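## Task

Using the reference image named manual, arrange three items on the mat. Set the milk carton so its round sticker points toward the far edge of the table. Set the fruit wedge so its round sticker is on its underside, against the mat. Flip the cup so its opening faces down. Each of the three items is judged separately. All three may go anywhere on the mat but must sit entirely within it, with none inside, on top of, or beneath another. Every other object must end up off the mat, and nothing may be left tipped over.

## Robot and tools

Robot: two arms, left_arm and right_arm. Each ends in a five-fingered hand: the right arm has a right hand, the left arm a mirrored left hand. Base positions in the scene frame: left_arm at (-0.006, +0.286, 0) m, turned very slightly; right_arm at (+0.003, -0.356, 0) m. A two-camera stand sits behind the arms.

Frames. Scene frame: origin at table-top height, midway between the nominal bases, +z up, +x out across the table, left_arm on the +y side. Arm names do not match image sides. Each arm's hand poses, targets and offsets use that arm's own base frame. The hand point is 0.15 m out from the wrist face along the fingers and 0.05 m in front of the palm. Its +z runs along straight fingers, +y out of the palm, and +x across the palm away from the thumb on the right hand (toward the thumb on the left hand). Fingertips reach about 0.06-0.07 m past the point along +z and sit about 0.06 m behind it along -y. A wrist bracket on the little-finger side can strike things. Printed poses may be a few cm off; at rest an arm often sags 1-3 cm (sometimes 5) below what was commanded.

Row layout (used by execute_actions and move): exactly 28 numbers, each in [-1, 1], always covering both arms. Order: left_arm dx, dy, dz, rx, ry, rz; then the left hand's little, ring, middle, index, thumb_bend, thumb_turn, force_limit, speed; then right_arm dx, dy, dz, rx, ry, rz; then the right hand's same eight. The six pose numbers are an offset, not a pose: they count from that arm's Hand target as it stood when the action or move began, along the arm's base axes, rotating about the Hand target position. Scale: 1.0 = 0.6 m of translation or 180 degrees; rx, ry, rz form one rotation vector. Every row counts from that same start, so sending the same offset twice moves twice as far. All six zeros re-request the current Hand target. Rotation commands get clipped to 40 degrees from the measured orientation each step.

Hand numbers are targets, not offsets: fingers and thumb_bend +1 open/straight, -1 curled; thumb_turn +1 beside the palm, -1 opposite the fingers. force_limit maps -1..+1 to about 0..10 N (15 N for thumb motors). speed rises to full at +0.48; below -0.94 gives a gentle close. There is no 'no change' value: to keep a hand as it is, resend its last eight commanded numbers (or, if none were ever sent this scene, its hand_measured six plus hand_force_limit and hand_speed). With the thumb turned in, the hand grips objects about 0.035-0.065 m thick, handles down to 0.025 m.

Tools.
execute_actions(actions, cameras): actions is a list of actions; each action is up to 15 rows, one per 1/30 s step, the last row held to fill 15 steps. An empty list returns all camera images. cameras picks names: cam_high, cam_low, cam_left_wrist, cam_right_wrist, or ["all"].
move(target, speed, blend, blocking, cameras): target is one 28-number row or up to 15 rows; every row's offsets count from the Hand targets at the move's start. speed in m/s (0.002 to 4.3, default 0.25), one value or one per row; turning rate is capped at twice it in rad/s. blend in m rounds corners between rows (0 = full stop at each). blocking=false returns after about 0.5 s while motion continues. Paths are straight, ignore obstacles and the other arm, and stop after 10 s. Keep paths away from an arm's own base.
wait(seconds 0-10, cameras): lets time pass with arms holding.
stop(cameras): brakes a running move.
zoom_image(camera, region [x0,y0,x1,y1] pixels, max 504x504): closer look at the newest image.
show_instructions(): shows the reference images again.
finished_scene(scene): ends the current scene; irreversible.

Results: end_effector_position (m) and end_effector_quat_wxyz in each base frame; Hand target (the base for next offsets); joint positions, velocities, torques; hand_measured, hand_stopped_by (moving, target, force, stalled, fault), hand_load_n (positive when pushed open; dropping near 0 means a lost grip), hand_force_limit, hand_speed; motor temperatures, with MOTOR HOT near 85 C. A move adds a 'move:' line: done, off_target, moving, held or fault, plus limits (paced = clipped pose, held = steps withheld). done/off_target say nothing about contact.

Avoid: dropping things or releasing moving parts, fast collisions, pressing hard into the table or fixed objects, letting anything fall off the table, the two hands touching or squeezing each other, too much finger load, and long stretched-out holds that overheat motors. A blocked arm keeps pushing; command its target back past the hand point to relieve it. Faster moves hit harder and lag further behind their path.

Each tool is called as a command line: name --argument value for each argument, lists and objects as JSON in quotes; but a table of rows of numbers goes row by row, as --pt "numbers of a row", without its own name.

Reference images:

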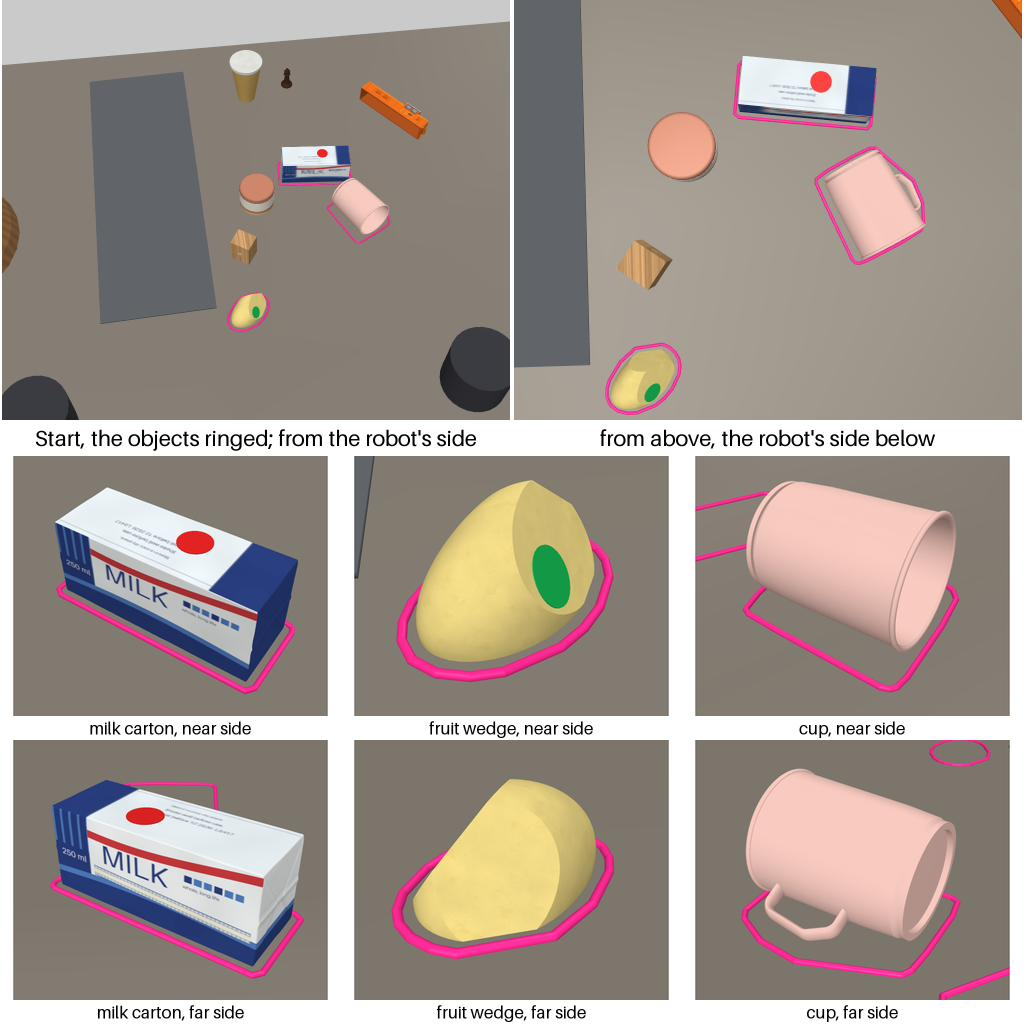

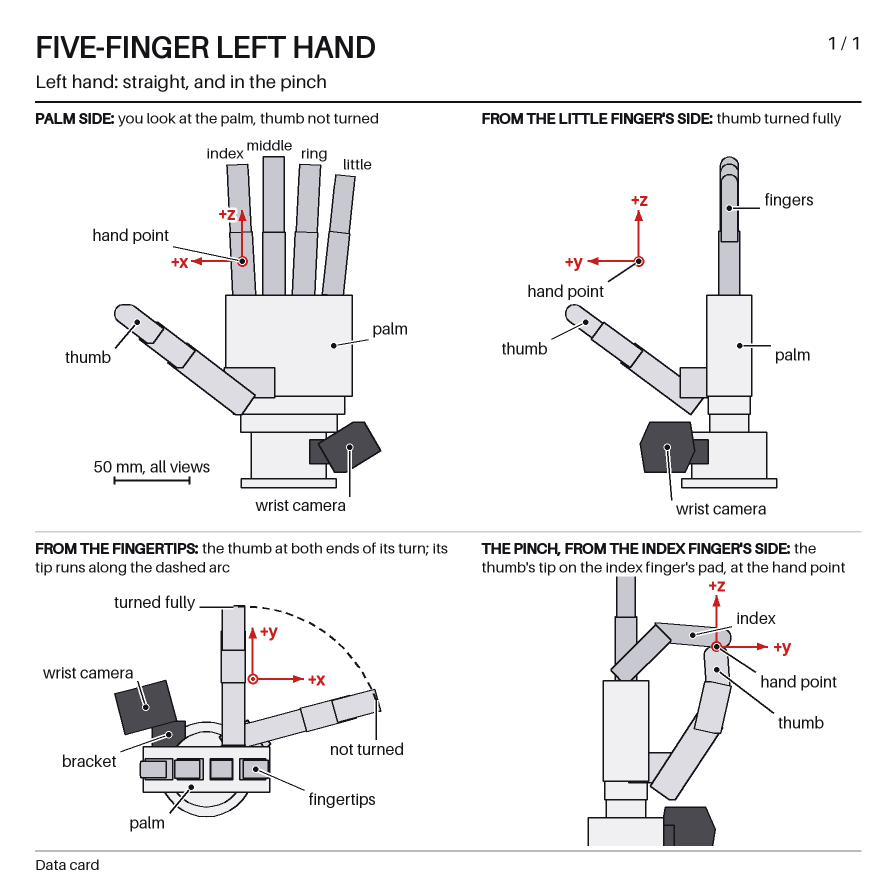

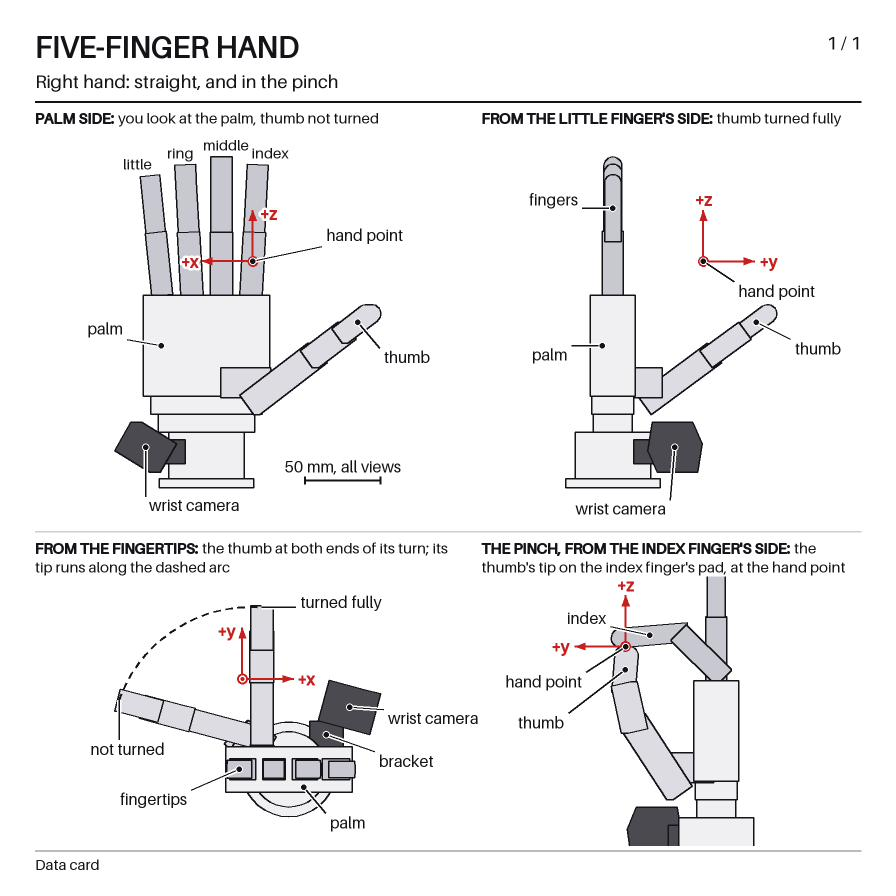

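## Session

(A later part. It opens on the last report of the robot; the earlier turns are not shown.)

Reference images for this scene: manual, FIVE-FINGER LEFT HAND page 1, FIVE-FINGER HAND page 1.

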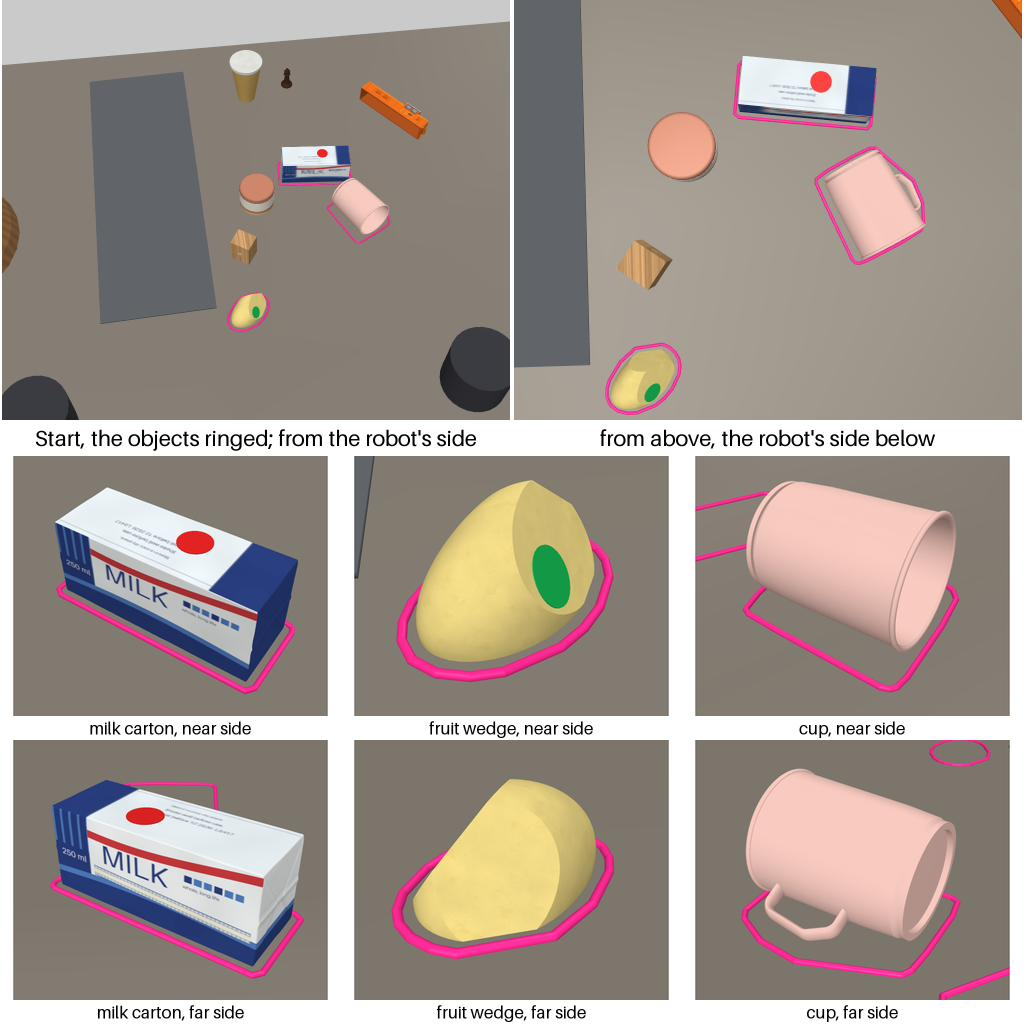

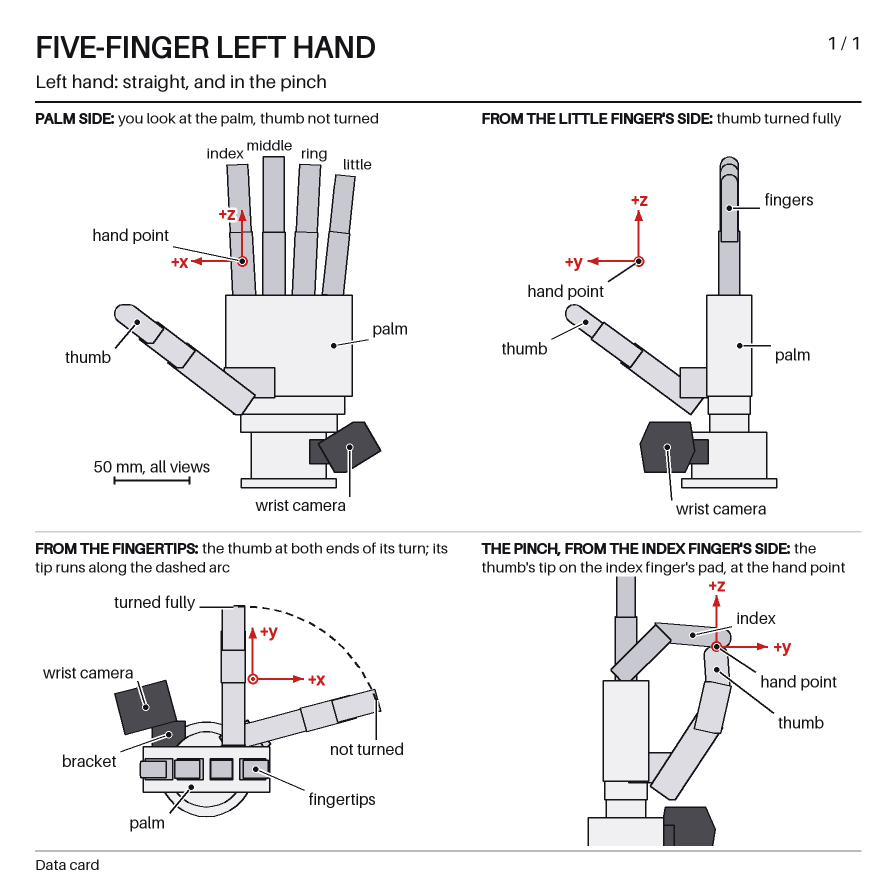

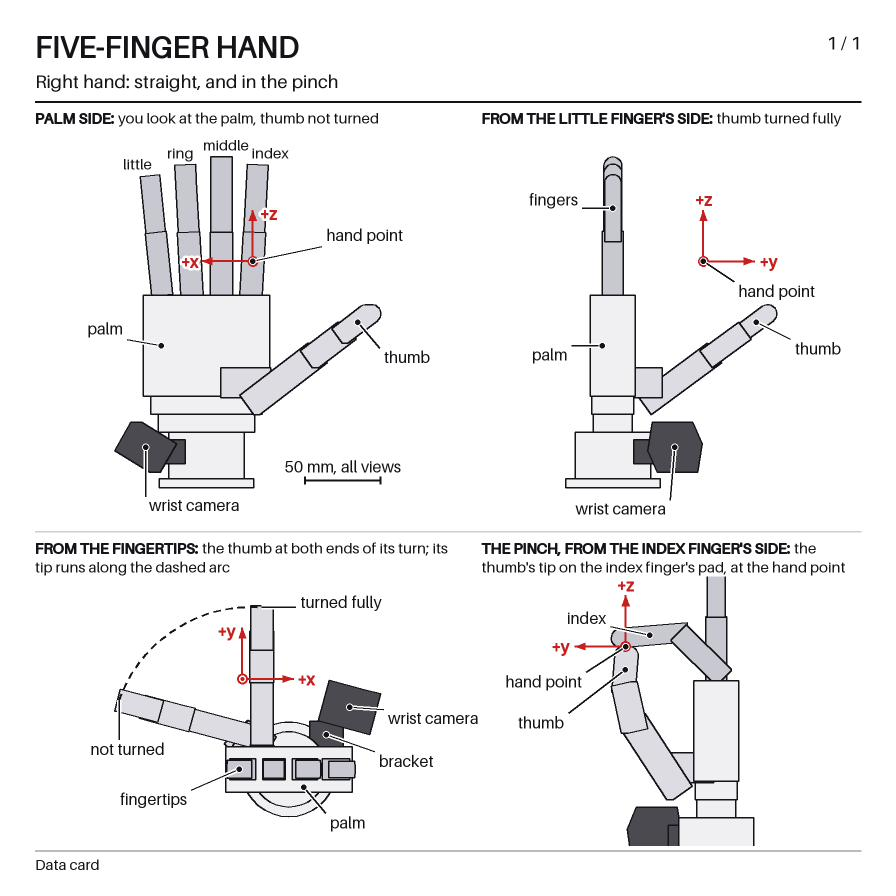

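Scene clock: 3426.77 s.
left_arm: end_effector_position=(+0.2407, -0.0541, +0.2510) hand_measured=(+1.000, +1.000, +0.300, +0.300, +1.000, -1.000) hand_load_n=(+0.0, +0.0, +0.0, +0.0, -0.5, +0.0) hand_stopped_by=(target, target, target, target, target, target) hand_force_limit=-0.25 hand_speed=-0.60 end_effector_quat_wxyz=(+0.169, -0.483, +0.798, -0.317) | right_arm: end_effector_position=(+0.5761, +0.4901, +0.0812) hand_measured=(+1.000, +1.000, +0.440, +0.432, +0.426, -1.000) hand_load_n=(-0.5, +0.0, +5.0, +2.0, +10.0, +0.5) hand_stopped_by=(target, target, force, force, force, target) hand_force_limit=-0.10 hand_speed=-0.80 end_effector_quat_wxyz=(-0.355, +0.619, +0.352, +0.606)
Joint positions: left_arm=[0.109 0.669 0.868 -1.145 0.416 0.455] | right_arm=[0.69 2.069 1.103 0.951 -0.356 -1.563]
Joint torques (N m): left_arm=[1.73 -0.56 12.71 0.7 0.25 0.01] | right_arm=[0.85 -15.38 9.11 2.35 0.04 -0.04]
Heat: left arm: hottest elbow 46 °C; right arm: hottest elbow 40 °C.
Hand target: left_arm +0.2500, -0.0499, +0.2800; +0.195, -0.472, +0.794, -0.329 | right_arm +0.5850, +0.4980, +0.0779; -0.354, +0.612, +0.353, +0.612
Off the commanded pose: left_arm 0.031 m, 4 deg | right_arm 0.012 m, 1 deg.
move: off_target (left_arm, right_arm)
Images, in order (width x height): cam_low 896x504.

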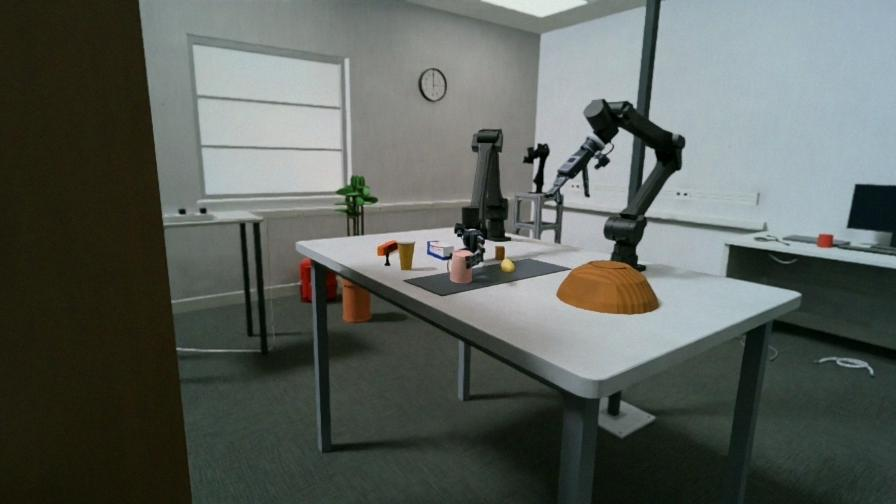

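move --pt "0 0 0 0 0 0 1 1 0.3 0.3 1 -1 -0.25 -0.6 0 0 0.033 0 0 0 1 1 0.2 0.2 0.1 -1 -0.1 -0.8" --pt "0 0 0 0 0 0 1 1 0.3 0.3 1 -1 -0.25 -0.6 0 0 0.033 0 0 0 1 1 0.2 0.2 0.6 -1 -0.1 -0.8" --pt "0 0 0 0 0 0 1 1 0.3 0.3 1 -1 -0.25 -0.6 0 0 0.033 0 0 0 1 1 0.8 0.8 0.9 -1 -0.1 -0.6" --speed 0.08 --cameras '["cam_low","cam_right_wrist"]'

zoom_image --camera "cam_low" --region '[420, 230, 520, 300]'

Scene clock: 3449.47 s.
left_arm: end_effector_position=(+0.2407, -0.0541, +0.2510) hand_measured=(+1.000, +1.000, +0.300, +0.300, +1.000, -1.000) hand_load_n=(+0.0, -0.5, +0.0, +0.0, +0.0, +0.0) hand_stopped_by=(target, target, target, target, target, target) hand_force_limit=-0.25 hand_speed=-0.60 end_effector_quat_wxyz=(+0.169, -0.483, +0.798, -0.317) | right_arm: end_effector_position=(+0.5767, +0.4903, +0.0764) hand_measured=(+1.000, +1.000, +0.800, +0.800, +0.900, -1.000) hand_load_n=(+0.0, +0.0, +0.0, +0.0, +0.5, +0.5) hand_stopped_by=(target, target, target, target, target, target) hand_force_limit=-0.10 hand_speed=-0.60 end_effector_quat_wxyz=(-0.354, +0.627, +0.351, +0.599)
Joint positions: left_arm=[0.109 0.669 0.868 -1.145 0.416 0.455] | right_arm=[0.69 2.069 1.108 0.927 -0.354 -1.559]
Joint torques (N m): left_arm=[1.73 -0.56 12.72 0.7 0.24 0.01] | right_arm=[0.85 -18.67 8.7 1.63 0.02 -0.01]
Heat: left arm: hottest elbow 47 °C; right arm: hottest elbow 40 °C.
Hand target: left_arm +0.2500, -0.0499, +0.2800; +0.195, -0.472, +0.794, -0.329 | right_arm +0.5850, +0.4980, +0.0977; -0.354, +0.612, +0.353, +0.612
Off the commanded pose: left_arm 0.031 m, 4 deg | right_arm 0.024 m, 2 deg.
move: off_target (left_arm, right_arm); target 2's new numbers were sent with right_arm's hand 0.020 m and 1 deg from that target; target 3's new numbers were sent with right_arm's hand 0.024 m and 2 deg from that target
Images, in order (width x height): cam_low 896x504, cam_right_wrist 672x504.

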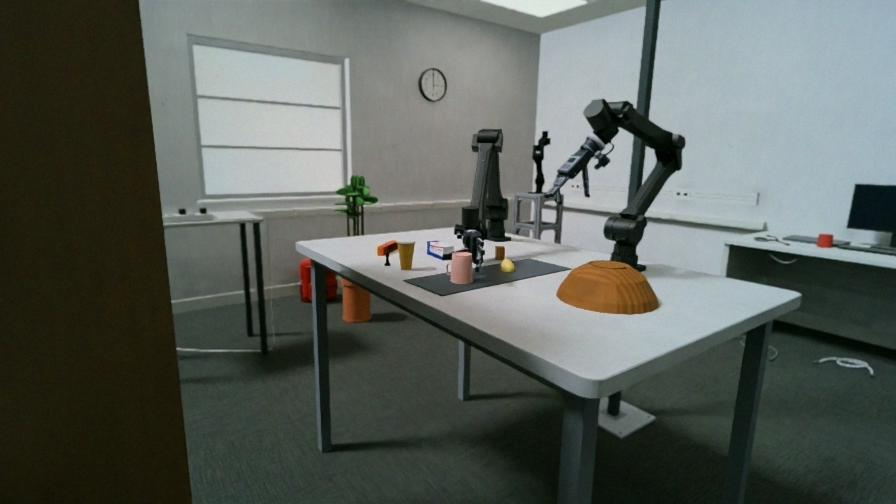

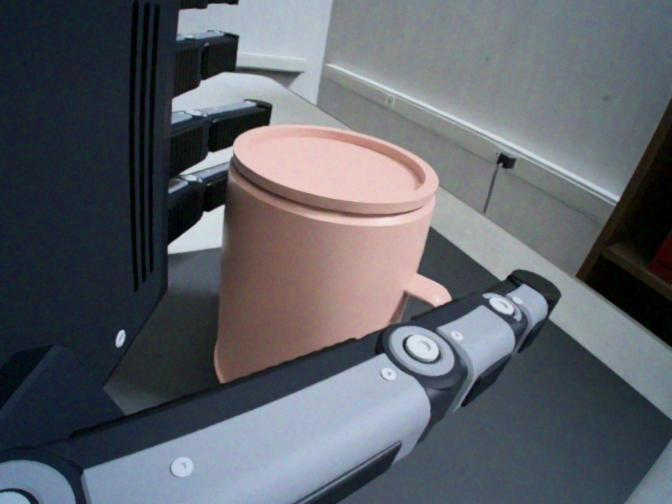

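Scaled by 5.040 from the camera's 896x504 image, which has a finer 1280x720 frame.

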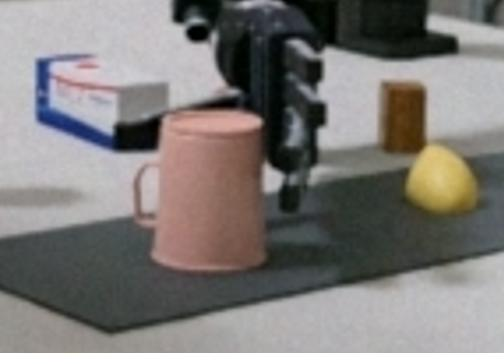

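move --pt "0 0 0 0 0 0 1 1 0.3 0.3 1 -1 -0.25 -0.6 -0.1167 -0.2017 0.025 0 0 0 1 1 0.8 0.8 0.9 -1 -0.1 -0.6" --pt "0 0 0 0 0 0 1 1 0.3 0.3 1 -1 -0.25 -0.6 -0.225 -0.1633 0.2538 0.0588 0.2459 -0.0717 1 1 0.8 0.8 0.9 -1 -0.1 -0.6" --pt "0 0 0 0 0 0 1 1 0.3 0.3 1 -1 -0.25 -0.6 -0.3983 -0.0533 0.1122 0.1177 0.4918 -0.1434 1 1 0.8 0.8 0.7 -1 -0.3 -0.5" --speed '[0.12,0.25,0.25]' --blend '[0.02,0.05,0]' --cameras '["cam_high","cam_right_wrist"]'

zoom_image --camera "cam_high" --region '[340, 130, 440, 230]'

Scene clock: 3517.87 s.
left_arm: end_effector_position=(+0.2407, -0.0541, +0.2510) hand_measured=(+1.000, +1.000, +0.300, +0.300, +1.000, -1.000) hand_load_n=(+0.0, +0.0, -0.5, +0.0, +0.0, +0.0) hand_stopped_by=(target, target, target, target, target, target) hand_force_limit=-0.25 hand_speed=-0.60 end_effector_quat_wxyz=(+0.169, -0.483, +0.798, -0.317) | right_arm: end_effector_position=(+0.3392, +0.4441, +0.1413) hand_measured=(+1.000, +1.000, +0.800, +0.800, +0.700, -1.000) hand_load_n=(+0.0, +0.0, +0.0, +0.0, +0.5, +0.0) hand_stopped_by=(target, target, target, target, target, target) hand_force_limit=-0.30 hand_speed=-0.50 end_effector_quat_wxyz=(-0.442, +0.857, -0.234, +0.123)
Joint positions: left_arm=[0.109 0.669 0.868 -1.145 0.416 0.455] | right_arm=[0.819 1.438 0.982 -0.172 -0.173 -0.13]
Joint torques (N m): left_arm=[1.67 -0.56 12.71 0.69 0.24 0.01] | right_arm=[1.2 -11.05 14.11 1.39 -0.18 0.25]
Heat: left arm: hottest elbow 47 °C; right arm: hottest elbow 40 °C.
Hand target: left_arm +0.2500, -0.0499, +0.2800; +0.195, -0.472, +0.794, -0.329 | right_arm +0.3460, +0.4661, +0.1650; -0.461, +0.849, -0.227, +0.123
Off the commanded pose: left_arm 0.031 m, 4 deg | right_arm 0.033 m, 2 deg.
move: off_target (left_arm, right_arm); target 3's new numbers were sent with right_arm's hand 0.033 m and 2 deg from that target
Images, in order (width x height): cam_high 896x504, cam_right_wrist 672x504.

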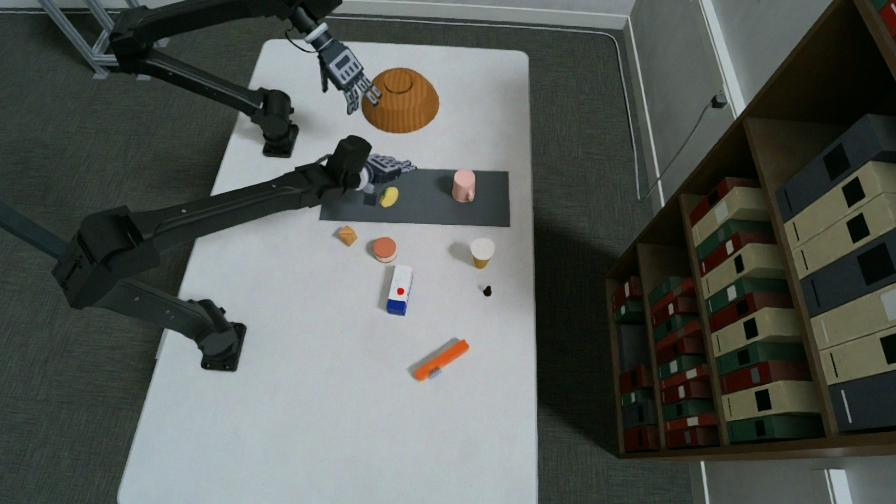

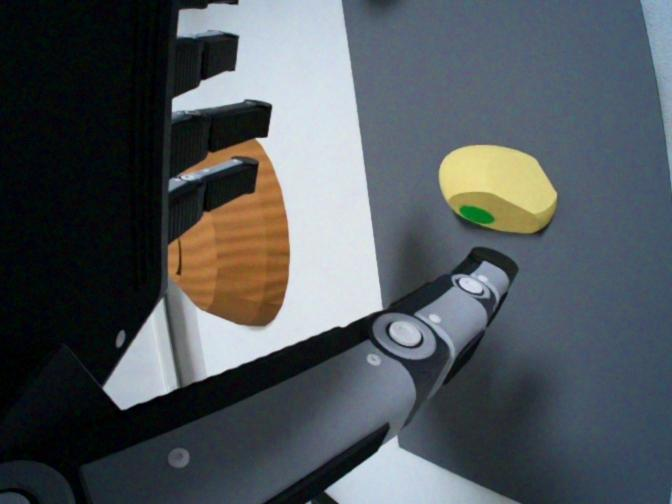

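Scaled by 5.040 from the camera's 896x504 image, which has a finer 1280x720 frame.

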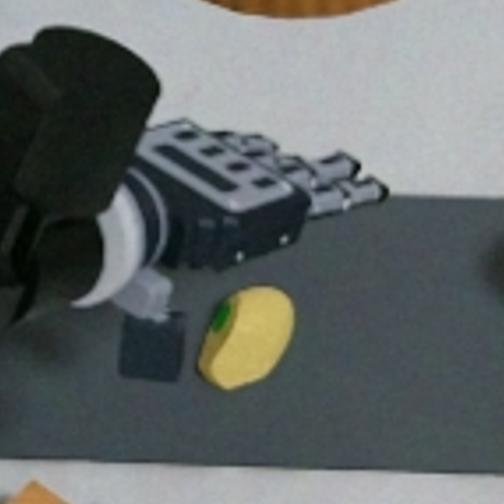

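move --target '[0,0,0,0,0,0,1,1,0.3,0.3,1,-1,-0.25,-0.6,-0.0078,0.0315,-0.135,0,0,0.0389,1,1,0.8,0.8,0.7,-1,-0.3,-0.5]' --speed 0.2 --cameras '["cam_high","cam_right_wrist"]'

zoom_image --camera "cam_high" --region '[340, 130, 440, 230]'

Scene clock: 3550.10 s.
left_arm: end_effector_position=(+0.2407, -0.0541, +0.2510) hand_measured=(+1.000, +1.000, +0.300, +0.300, +1.000, -1.000) hand_load_n=(+0.0, -0.5, +0.0, +0.0, +0.0, +0.0) hand_stopped_by=(target, target, target, target, target, target) hand_force_limit=-0.25 hand_speed=-0.60 end_effector_quat_wxyz=(+0.169, -0.483, +0.798, -0.317) | right_arm: end_effector_position=(+0.3420, +0.4726, +0.0774) hand_measured=(+1.000, +1.000, +0.800, +0.800, +0.700, -1.000) hand_load_n=(+0.0, +0.0, +0.0, +0.0, +0.0, +0.0) hand_stopped_by=(target, target, target, target, target, target) hand_force_limit=-0.30 hand_speed=-0.50 end_effector_quat_wxyz=(-0.455, +0.864, -0.196, +0.090)
Joint positions: left_arm=[0.109 0.669 0.868 -1.145 0.416 0.455] | right_arm=[0.822 1.605 0.973 0 -0.27 -0.166]
Joint torques (N m): left_arm=[1.73 -0.56 12.71 0.7 0.24 0.02] | right_arm=[1.26 -13.27 9.06 2.51 -0.24 -0.06]
Heat: left arm: hottest elbow 48 °C; right arm: hottest elbow 41 °C.
Hand target: left_arm +0.2500, -0.0499, +0.2800; +0.195, -0.472, +0.794, -0.329 | right_arm +0.3413, +0.4850, +0.0840; -0.468, +0.861, -0.175, +0.095
Off the commanded pose: left_arm 0.031 m, 4 deg | right_arm 0.014 m, 3 deg.
move: off_target (left_arm, right_arm)
Images, in order (width x height): cam_high 896x504, cam_right_wrist 672x504.

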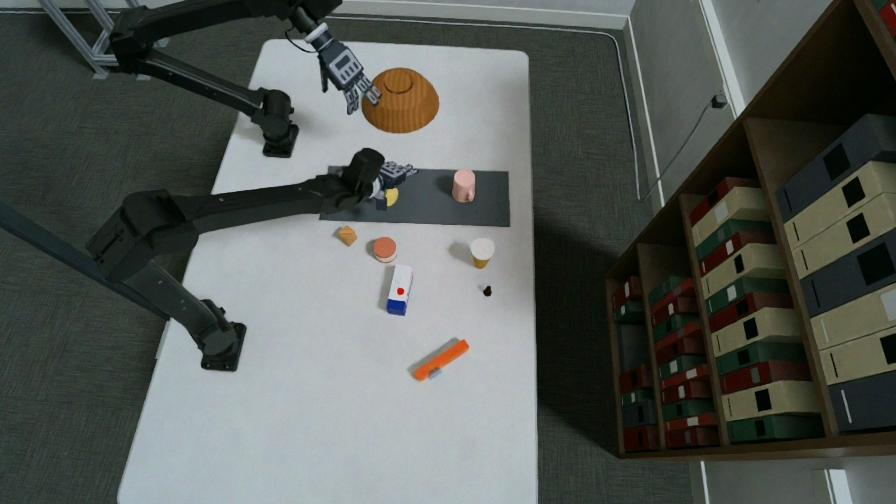

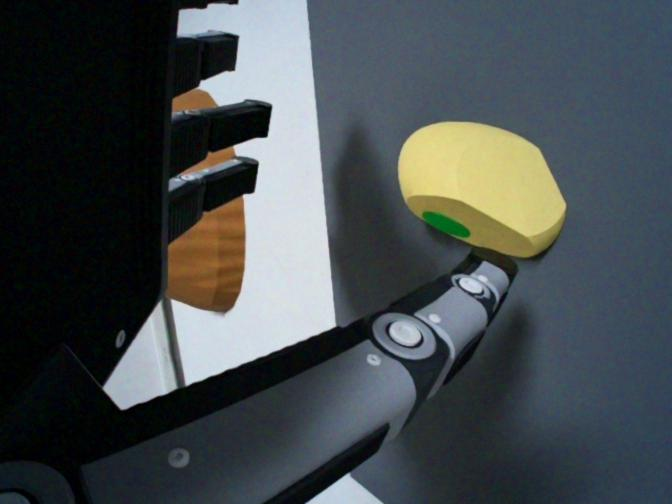

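Scaled by 5.040 from the camera's 896x504 image, which has a finer 1280x720 frame.

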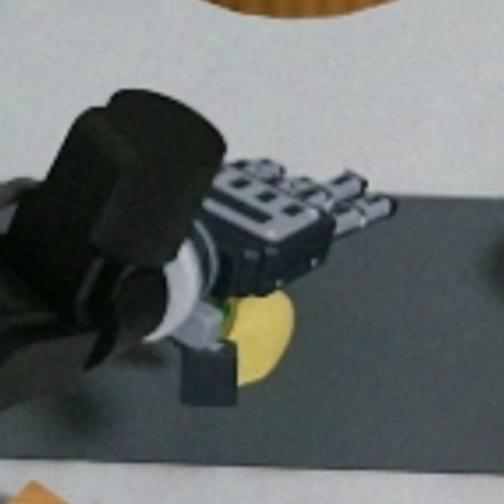

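move --target '[0,0,0,0,0,0,1,1,0.3,0.3,1,-1,-0.25,-0.6,-0.0143,-0.0125,-0.08,0,0,0,1,1,0.8,0.8,0.75,-1,-0.3,-0.5]' --speed 0.12 --cameras '["cam_high","cam_right_wrist"]'

zoom_image --camera "cam_high" --region '[340, 130, 440, 230]'

zoom_image --camera "cam_right_wrist" --region '[230, 80, 560, 330]'

Scene clock: 3587.87 s.
left_arm: end_effector_position=(+0.2407, -0.0541, +0.2510) hand_measured=(+1.000, +1.000, +0.300, +0.300, +1.000, -1.000) hand_load_n=(+0.0, +0.0, +0.0, +0.0, +0.0, +0.0) hand_stopped_by=(target, target, target, target, target, target) hand_force_limit=-0.25 hand_speed=-0.60 end_effector_quat_wxyz=(+0.169, -0.483, +0.798, -0.317) | right_arm: end_effector_position=(+0.3349, +0.4680, +0.0373) hand_measured=(+1.000, +1.000, +0.800, +0.800, +0.750, -1.000) hand_load_n=(+0.0, +0.0, +0.0, +0.0, +0.5, +0.0) hand_stopped_by=(target, target, target, target, target, target) hand_force_limit=-0.30 hand_speed=-0.50 end_effector_quat_wxyz=(-0.461, +0.861, -0.192, +0.092)
Joint positions: left_arm=[0.109 0.669 0.868 -1.145 0.416 0.455] | right_arm=[0.825 1.66 0.899 0.144 -0.271 -0.166]
Joint torques (N m): left_arm=[1.73 -0.62 12.72 0.69 0.24 0.01] | right_arm=[1.26 -12.51 7.77 2.48 -0.15 -0.04]
Motor temperatures (°C): left_arm=[23 27 48 22 23 25] | right_arm=[22 28 42 22 25 26]
Heat: left arm: hottest elbow 48 °C; right arm: hottest elbow 42 °C.
Hand target: left_arm +0.2500, -0.0499, +0.2800; +0.195, -0.472, +0.794, -0.329 | right_arm +0.3327, +0.4775, +0.0360; -0.468, +0.861, -0.175, +0.095
Off the commanded pose: left_arm 0.031 m, 4 deg | right_arm 0.010 m, 2 deg.
move: off_target (left_arm)
Images, in order (width x height): cam_high 896x504, cam_right_wrist 672x504.

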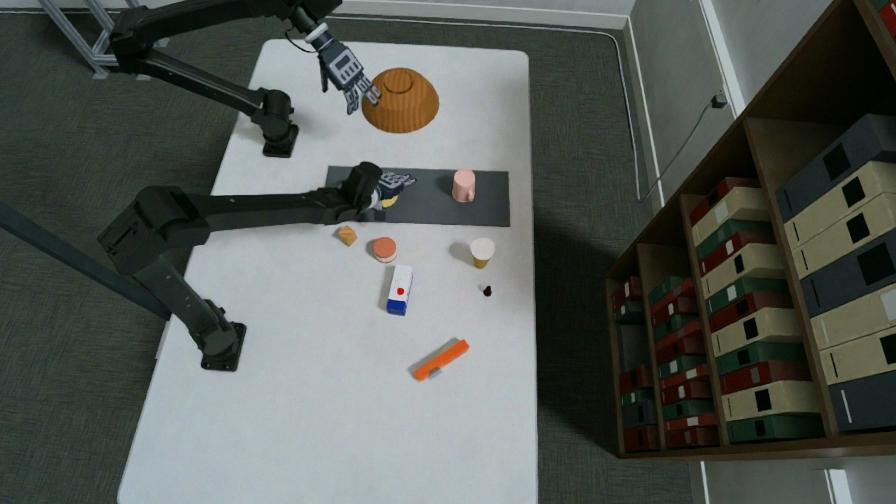

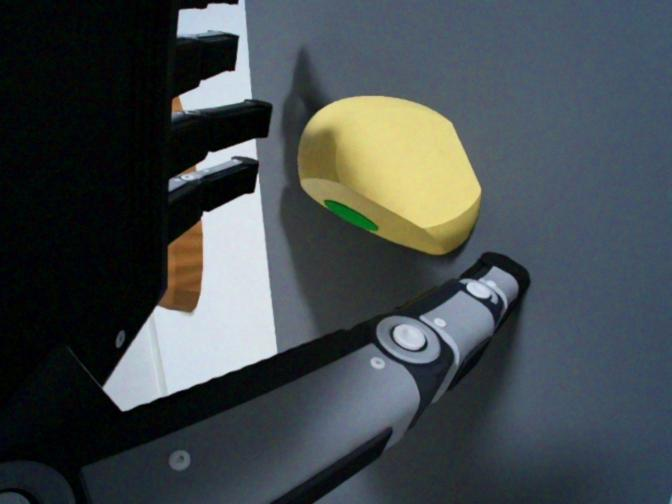

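Scaled by 5.040 from the camera's 896x504 image, which has a finer 1280x720 frame.

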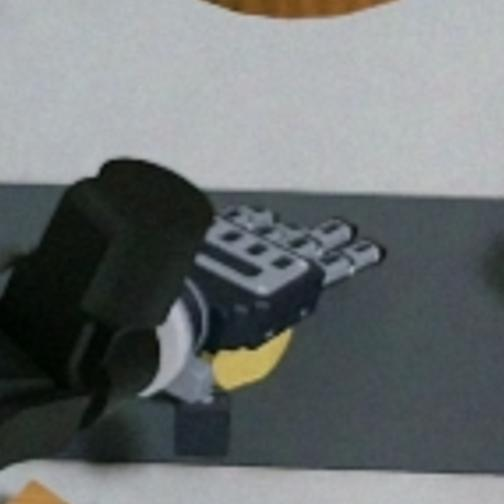

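Scaled by 1.527 from the camera's 672x504 image, which has a finer 960x720 frame.

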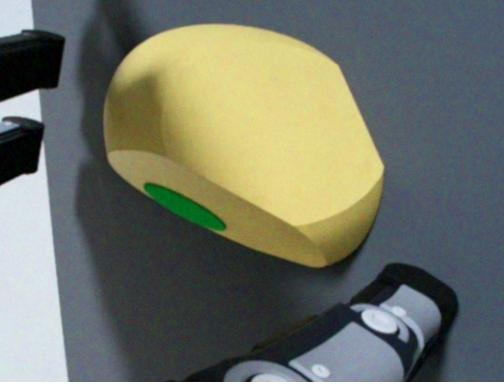

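move --target '[0,0,0,0,0,0,1,1,0.3,0.3,1,-1,-0.25,-0.6,0.004,0,-0.0133,0,0,0.0361,1,1,0.8,0.8,0.75,-1,-0.3,-0.5]' --speed 0.08 --cameras '["cam_right_wrist"]'

zoom_image --camera "cam_right_wrist" --region '[230, 80, 560, 330]'

Scene clock: 3607.13 s.
left_arm: end_effector_position=(+0.2407, -0.0541, +0.2510) hand_measured=(+1.000, +1.000, +0.300, +0.300, +1.000, -1.000) hand_load_n=(+0.0, +0.0, +0.0, +0.0, +0.0, +0.0) hand_stopped_by=(target, target, target, target, target, target) hand_force_limit=-0.25 hand_speed=-0.60 end_effector_quat_wxyz=(+0.169, -0.483, +0.798, -0.317) | right_arm: end_effector_position=(+0.3265, +0.4689, +0.0354) hand_measured=(+1.000, +1.000, +0.800, +0.800, +0.750, -1.000) hand_load_n=(+0.0, +0.0, +0.0, +0.0, +0.0, -0.5) hand_stopped_by=(target, target, target, target, target, target) hand_force_limit=-0.30 hand_speed=-0.50 end_effector_quat_wxyz=(-0.474, +0.867, -0.137, +0.066)
Joint positions: left_arm=[0.109 0.669 0.868 -1.145 0.416 0.455] | right_arm=[0.81 1.673 0.902 0.146 -0.386 -0.247]
Joint torques (N m): left_arm=[1.73 -0.5 12.71 0.69 0.24 0.01] | right_arm=[-0.03 -10.81 9.89 1.63 -0.24 -0.1]
Heat: left arm: hottest elbow 48 °C; right arm: hottest elbow 40 °C.
Hand target: left_arm +0.2500, -0.0499, +0.2800; +0.195, -0.472, +0.794, -0.329 | right_arm +0.3351, +0.4775, +0.0281; -0.472, +0.870, -0.126, +0.068
Off the commanded pose: left_arm 0.031 m, 4 deg | right_arm 0.014 m, 1 deg.
move: off_target (left_arm, right_arm)
Images, in order (width x height): cam_right_wrist 672x504.

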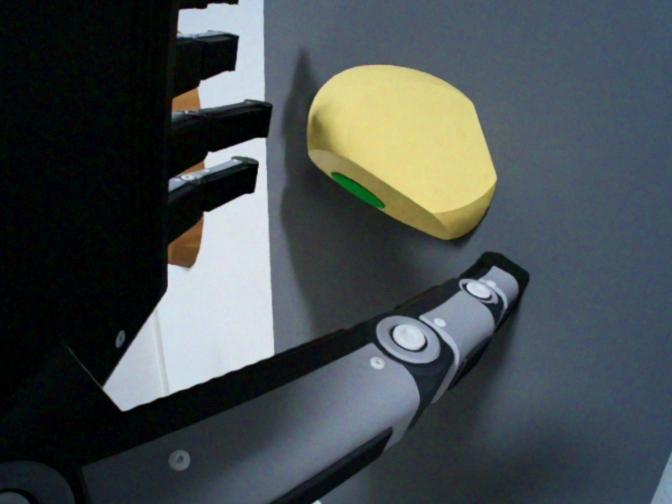

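Scaled by 1.527 from the camera's 672x504 image, which has a finer 960x720 frame.

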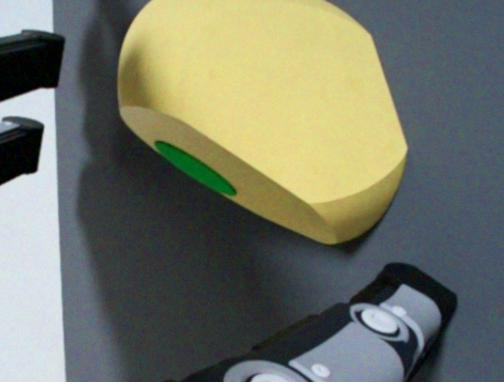

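move --target '[0,0,0,0,0,0,1,1,0.3,0.3,1,-1,-0.25,-0.6,0.033,-0.008,-0.008,0,0,0,1,1,0.8,0.8,0.75,-1,-0.3,-0.5]' --speed 0.1 --cameras '["cam_right_wrist"]'

zoom_image --camera "cam_right_wrist" --region '[230, 80, 560, 330]'

Scene clock: 3618.90 s.
left_arm: end_effector_position=(+0.2407, -0.0541, +0.2510) hand_measured=(+1.000, +1.000, +0.300, +0.300, +1.000, -1.000) hand_load_n=(+0.0, +0.0, +0.0, +0.0, +0.0, +0.0) hand_stopped_by=(target, target, target, target, target, target) hand_force_limit=-0.25 hand_speed=-0.60 end_effector_quat_wxyz=(+0.169, -0.483, +0.798, -0.317) | right_arm: end_effector_position=(+0.3287, +0.4693, +0.0355) hand_measured=(+1.000, +1.000, +0.800, +0.800, +0.750, -1.000) hand_load_n=(+0.0, +0.0, +0.0, +0.0, +4.5, +4.5) hand_stopped_by=(target, target, target, target, target, target) hand_force_limit=-0.30 hand_speed=-0.50 end_effector_quat_wxyz=(-0.480, +0.866, -0.133, +0.050)
Joint positions: left_arm=[0.109 0.669 0.868 -1.145 0.416 0.455] | right_arm=[0.793 1.687 0.916 0.14 -0.435 -0.25]
Joint torques (N m): left_arm=[1.73 -0.62 12.71 0.69 0.24 0.01] | right_arm=[-0.97 -9.88 11.04 1.55 0.11 -0.3]
Heat: left arm: hottest elbow 48 °C; right arm: hottest elbow 40 °C.
Hand target: left_arm +0.2500, -0.0499, +0.2800; +0.195, -0.472, +0.794, -0.329 | right_arm +0.3549, +0.4727, +0.0233; -0.472, +0.870, -0.126, +0.068
Off the commanded pose: left_arm 0.031 m, 4 deg | right_arm 0.029 m, 2 deg.
move: off_target (left_arm, right_arm)
Images, in order (width x height): cam_right_wrist 672x504.

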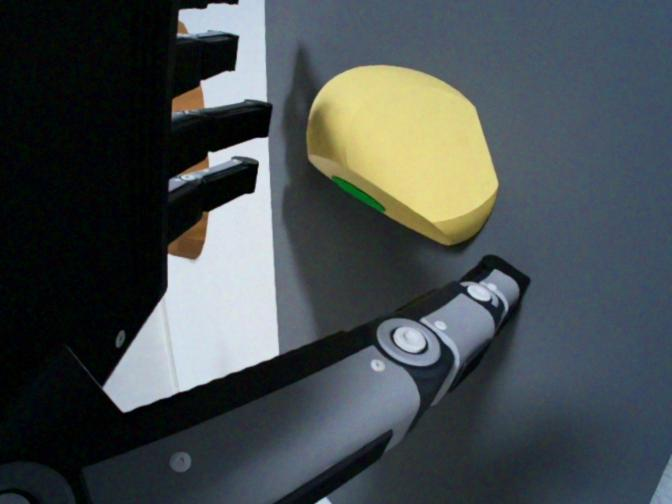

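Scaled by 1.527 from the camera's 672x504 image, which has a finer 960x720 frame.

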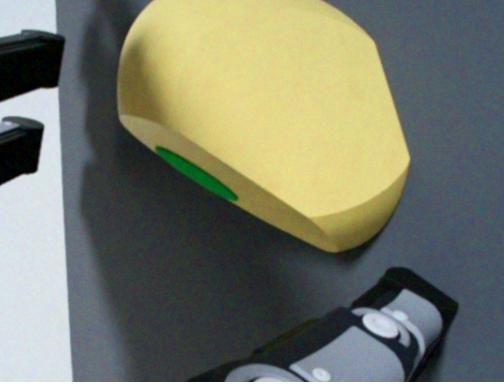

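move --target '[0,0,0,0,0,0,1,1,0.3,0.3,1,-1,-0.25,-0.6,-0.0298,0.0035,0.0412,0,0,0,1,1,0.8,0.8,0.7,-1,-0.3,-0.5]' --speed 0.1 --cameras '["cam_right_wrist"]'

zoom_image --camera "cam_right_wrist" --region '[230, 80, 560, 330]'

Scene clock: 3632.80 s.
left_arm: end_effector_position=(+0.2407, -0.0541, +0.2510) hand_measured=(+1.000, +1.000, +0.300, +0.300, +1.000, -1.000) hand_load_n=(+0.0, +0.0, +0.0, +0.0, +0.0, +0.0) hand_stopped_by=(target, target, target, target, target, target) hand_force_limit=-0.25 hand_speed=-0.60 end_effector_quat_wxyz=(+0.169, -0.483, +0.798, -0.317) | right_arm: end_effector_position=(+0.3275, +0.4675, +0.0352) hand_measured=(+1.000, +1.000, +0.800, +0.800, +0.730, -1.000) hand_load_n=(+0.0, +0.0, +0.0, +0.0, -1.5, +0.5) hand_stopped_by=(target, target, target, target, force, target) hand_force_limit=-0.30 hand_speed=-0.50 end_effector_quat_wxyz=(-0.467, +0.871, -0.139, +0.053)
Joint positions: left_arm=[0.109 0.669 0.868 -1.145 0.416 0.455] | right_arm=[0.801 1.679 0.922 0.104 -0.408 -0.25]
Joint torques (N m): left_arm=[1.73 -0.56 12.71 0.69 0.24 0.01] | right_arm=[1.03 -14.33 9.76 0.96 0.04 -0.11]
Heat: left arm: hottest elbow 48 °C; right arm: hottest elbow 41 °C.
Hand target: left_arm +0.2500, -0.0499, +0.2800; +0.195, -0.472, +0.794, -0.329 | right_arm +0.3371, +0.4748, +0.0480; -0.472, +0.870, -0.126, +0.068
Off the commanded pose: left_arm 0.031 m, 4 deg | right_arm 0.018 m, 2 deg.
move: off_target (left_arm, right_arm)
Images, in order (width x height): cam_right_wrist 672x504.

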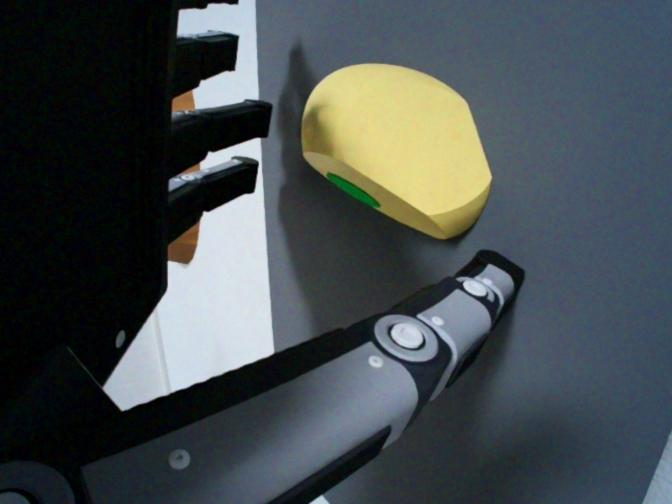

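Scaled by 1.527 from the camera's 672x504 image, which has a finer 960x720 frame.

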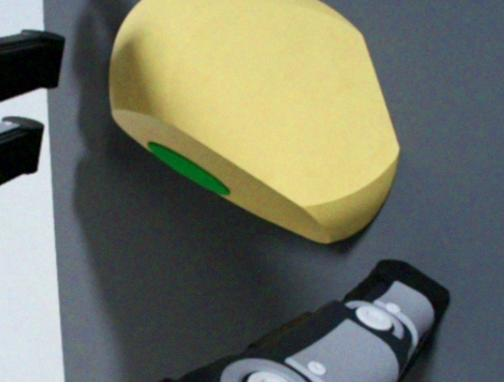

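move --pt "0 0 0 0 0 0 1 1 0.3 0.3 1 -1 -0.25 -0.6 0.04 0.005 0.08 0 0 0 1 1 0.8 0.8 0.7 -1 -0.3 -0.5" --pt "0 0 0 0 0 0 1 1 0.3 0.3 1 -1 -0.25 -0.6 0.016 0.003 0.0 0 0 0 1 1 0.8 0.8 0.65 -1 -0.3 -0.5" --speed '[0.15,0.1]' --cameras '["cam_right_wrist","cam_high"]'

zoom_image --camera "cam_right_wrist" --region '[230, 80, 560, 330]'

zoom_image --camera "cam_high" --region '[340, 130, 440, 230]'

Scene clock: 3648.17 s.
left_arm: end_effector_position=(+0.2407, -0.0541, +0.2510) hand_measured=(+1.000, +1.000, +0.300, +0.300, +1.000, -1.000) hand_load_n=(+0.0, +0.0, +0.0, +0.0, +0.0, +0.0) hand_stopped_by=(target, target, target, target, target, target) hand_force_limit=-0.25 hand_speed=-0.60 end_effector_quat_wxyz=(+0.169, -0.483, +0.798, -0.317) | right_arm: end_effector_position=(+0.3449, +0.4689, +0.0479) hand_measured=(+1.000, +1.000, +0.800, +0.800, +0.650, -1.000) hand_load_n=(+0.0, +0.0, +0.0, +0.0, +0.5, +0.0) hand_stopped_by=(target, target, target, target, target, target) hand_force_limit=-0.30 hand_speed=-0.50 end_effector_quat_wxyz=(-0.465, +0.872, -0.136, +0.063)
Joint positions: left_arm=[0.109 0.669 0.868 -1.145 0.416 0.455] | right_arm=[0.784 1.677 0.968 0.055 -0.406 -0.275]
Joint torques (N m): left_arm=[1.73 -0.56 12.71 0.7 0.24 0.01] | right_arm=[1.2 -13.39 8.1 2.45 -0.09 0.06]
Heat: left arm: hottest elbow 48 °C; right arm: hottest elbow 41 °C.
Hand target: left_arm +0.2500, -0.0499, +0.2800; +0.195, -0.472, +0.794, -0.329 | right_arm +0.3467, +0.4766, +0.0480; -0.472, +0.870, -0.126, +0.068
Off the commanded pose: left_arm 0.031 m, 4 deg | right_arm 0.008 m, 2 deg.
move: off_target (left_arm)
Images, in order (width x height): cam_high 896x504, cam_right_wrist 672x504.

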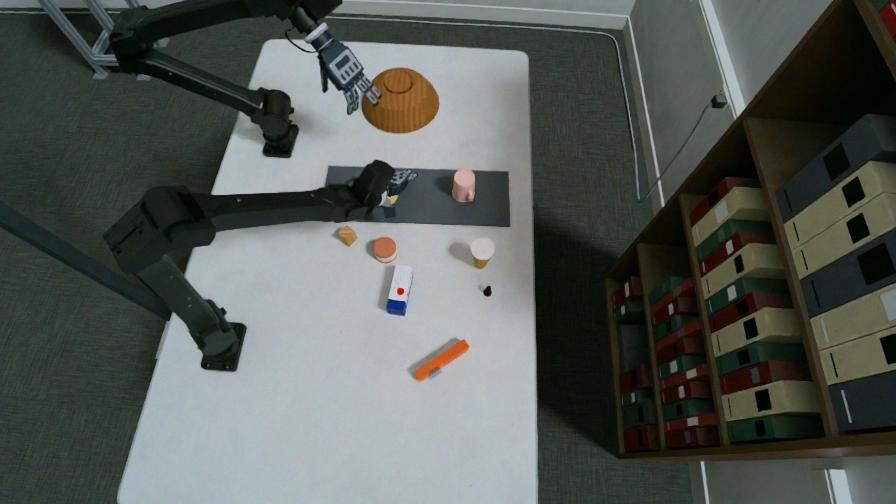

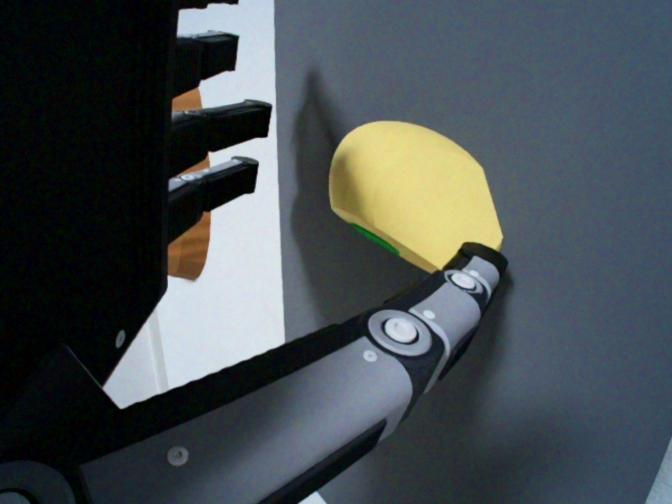

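Scaled by 1.527 from the camera's 672x504 image, which has a finer 960x720 frame.

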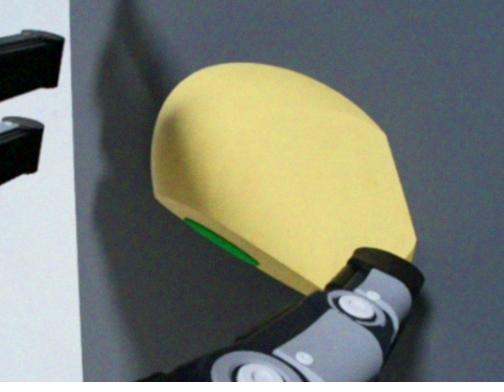

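Scaled by 5.040 from the camera's 896x504 image, which has a finer 1280x720 frame.

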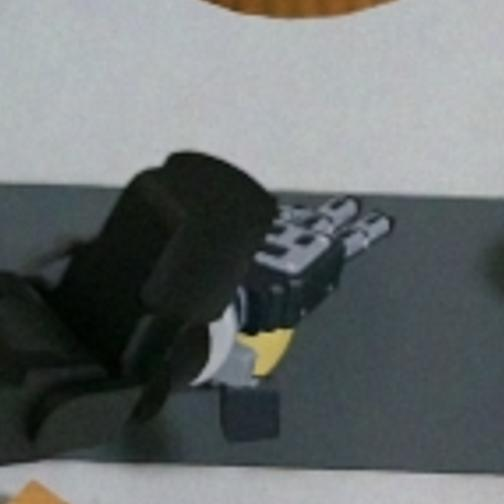

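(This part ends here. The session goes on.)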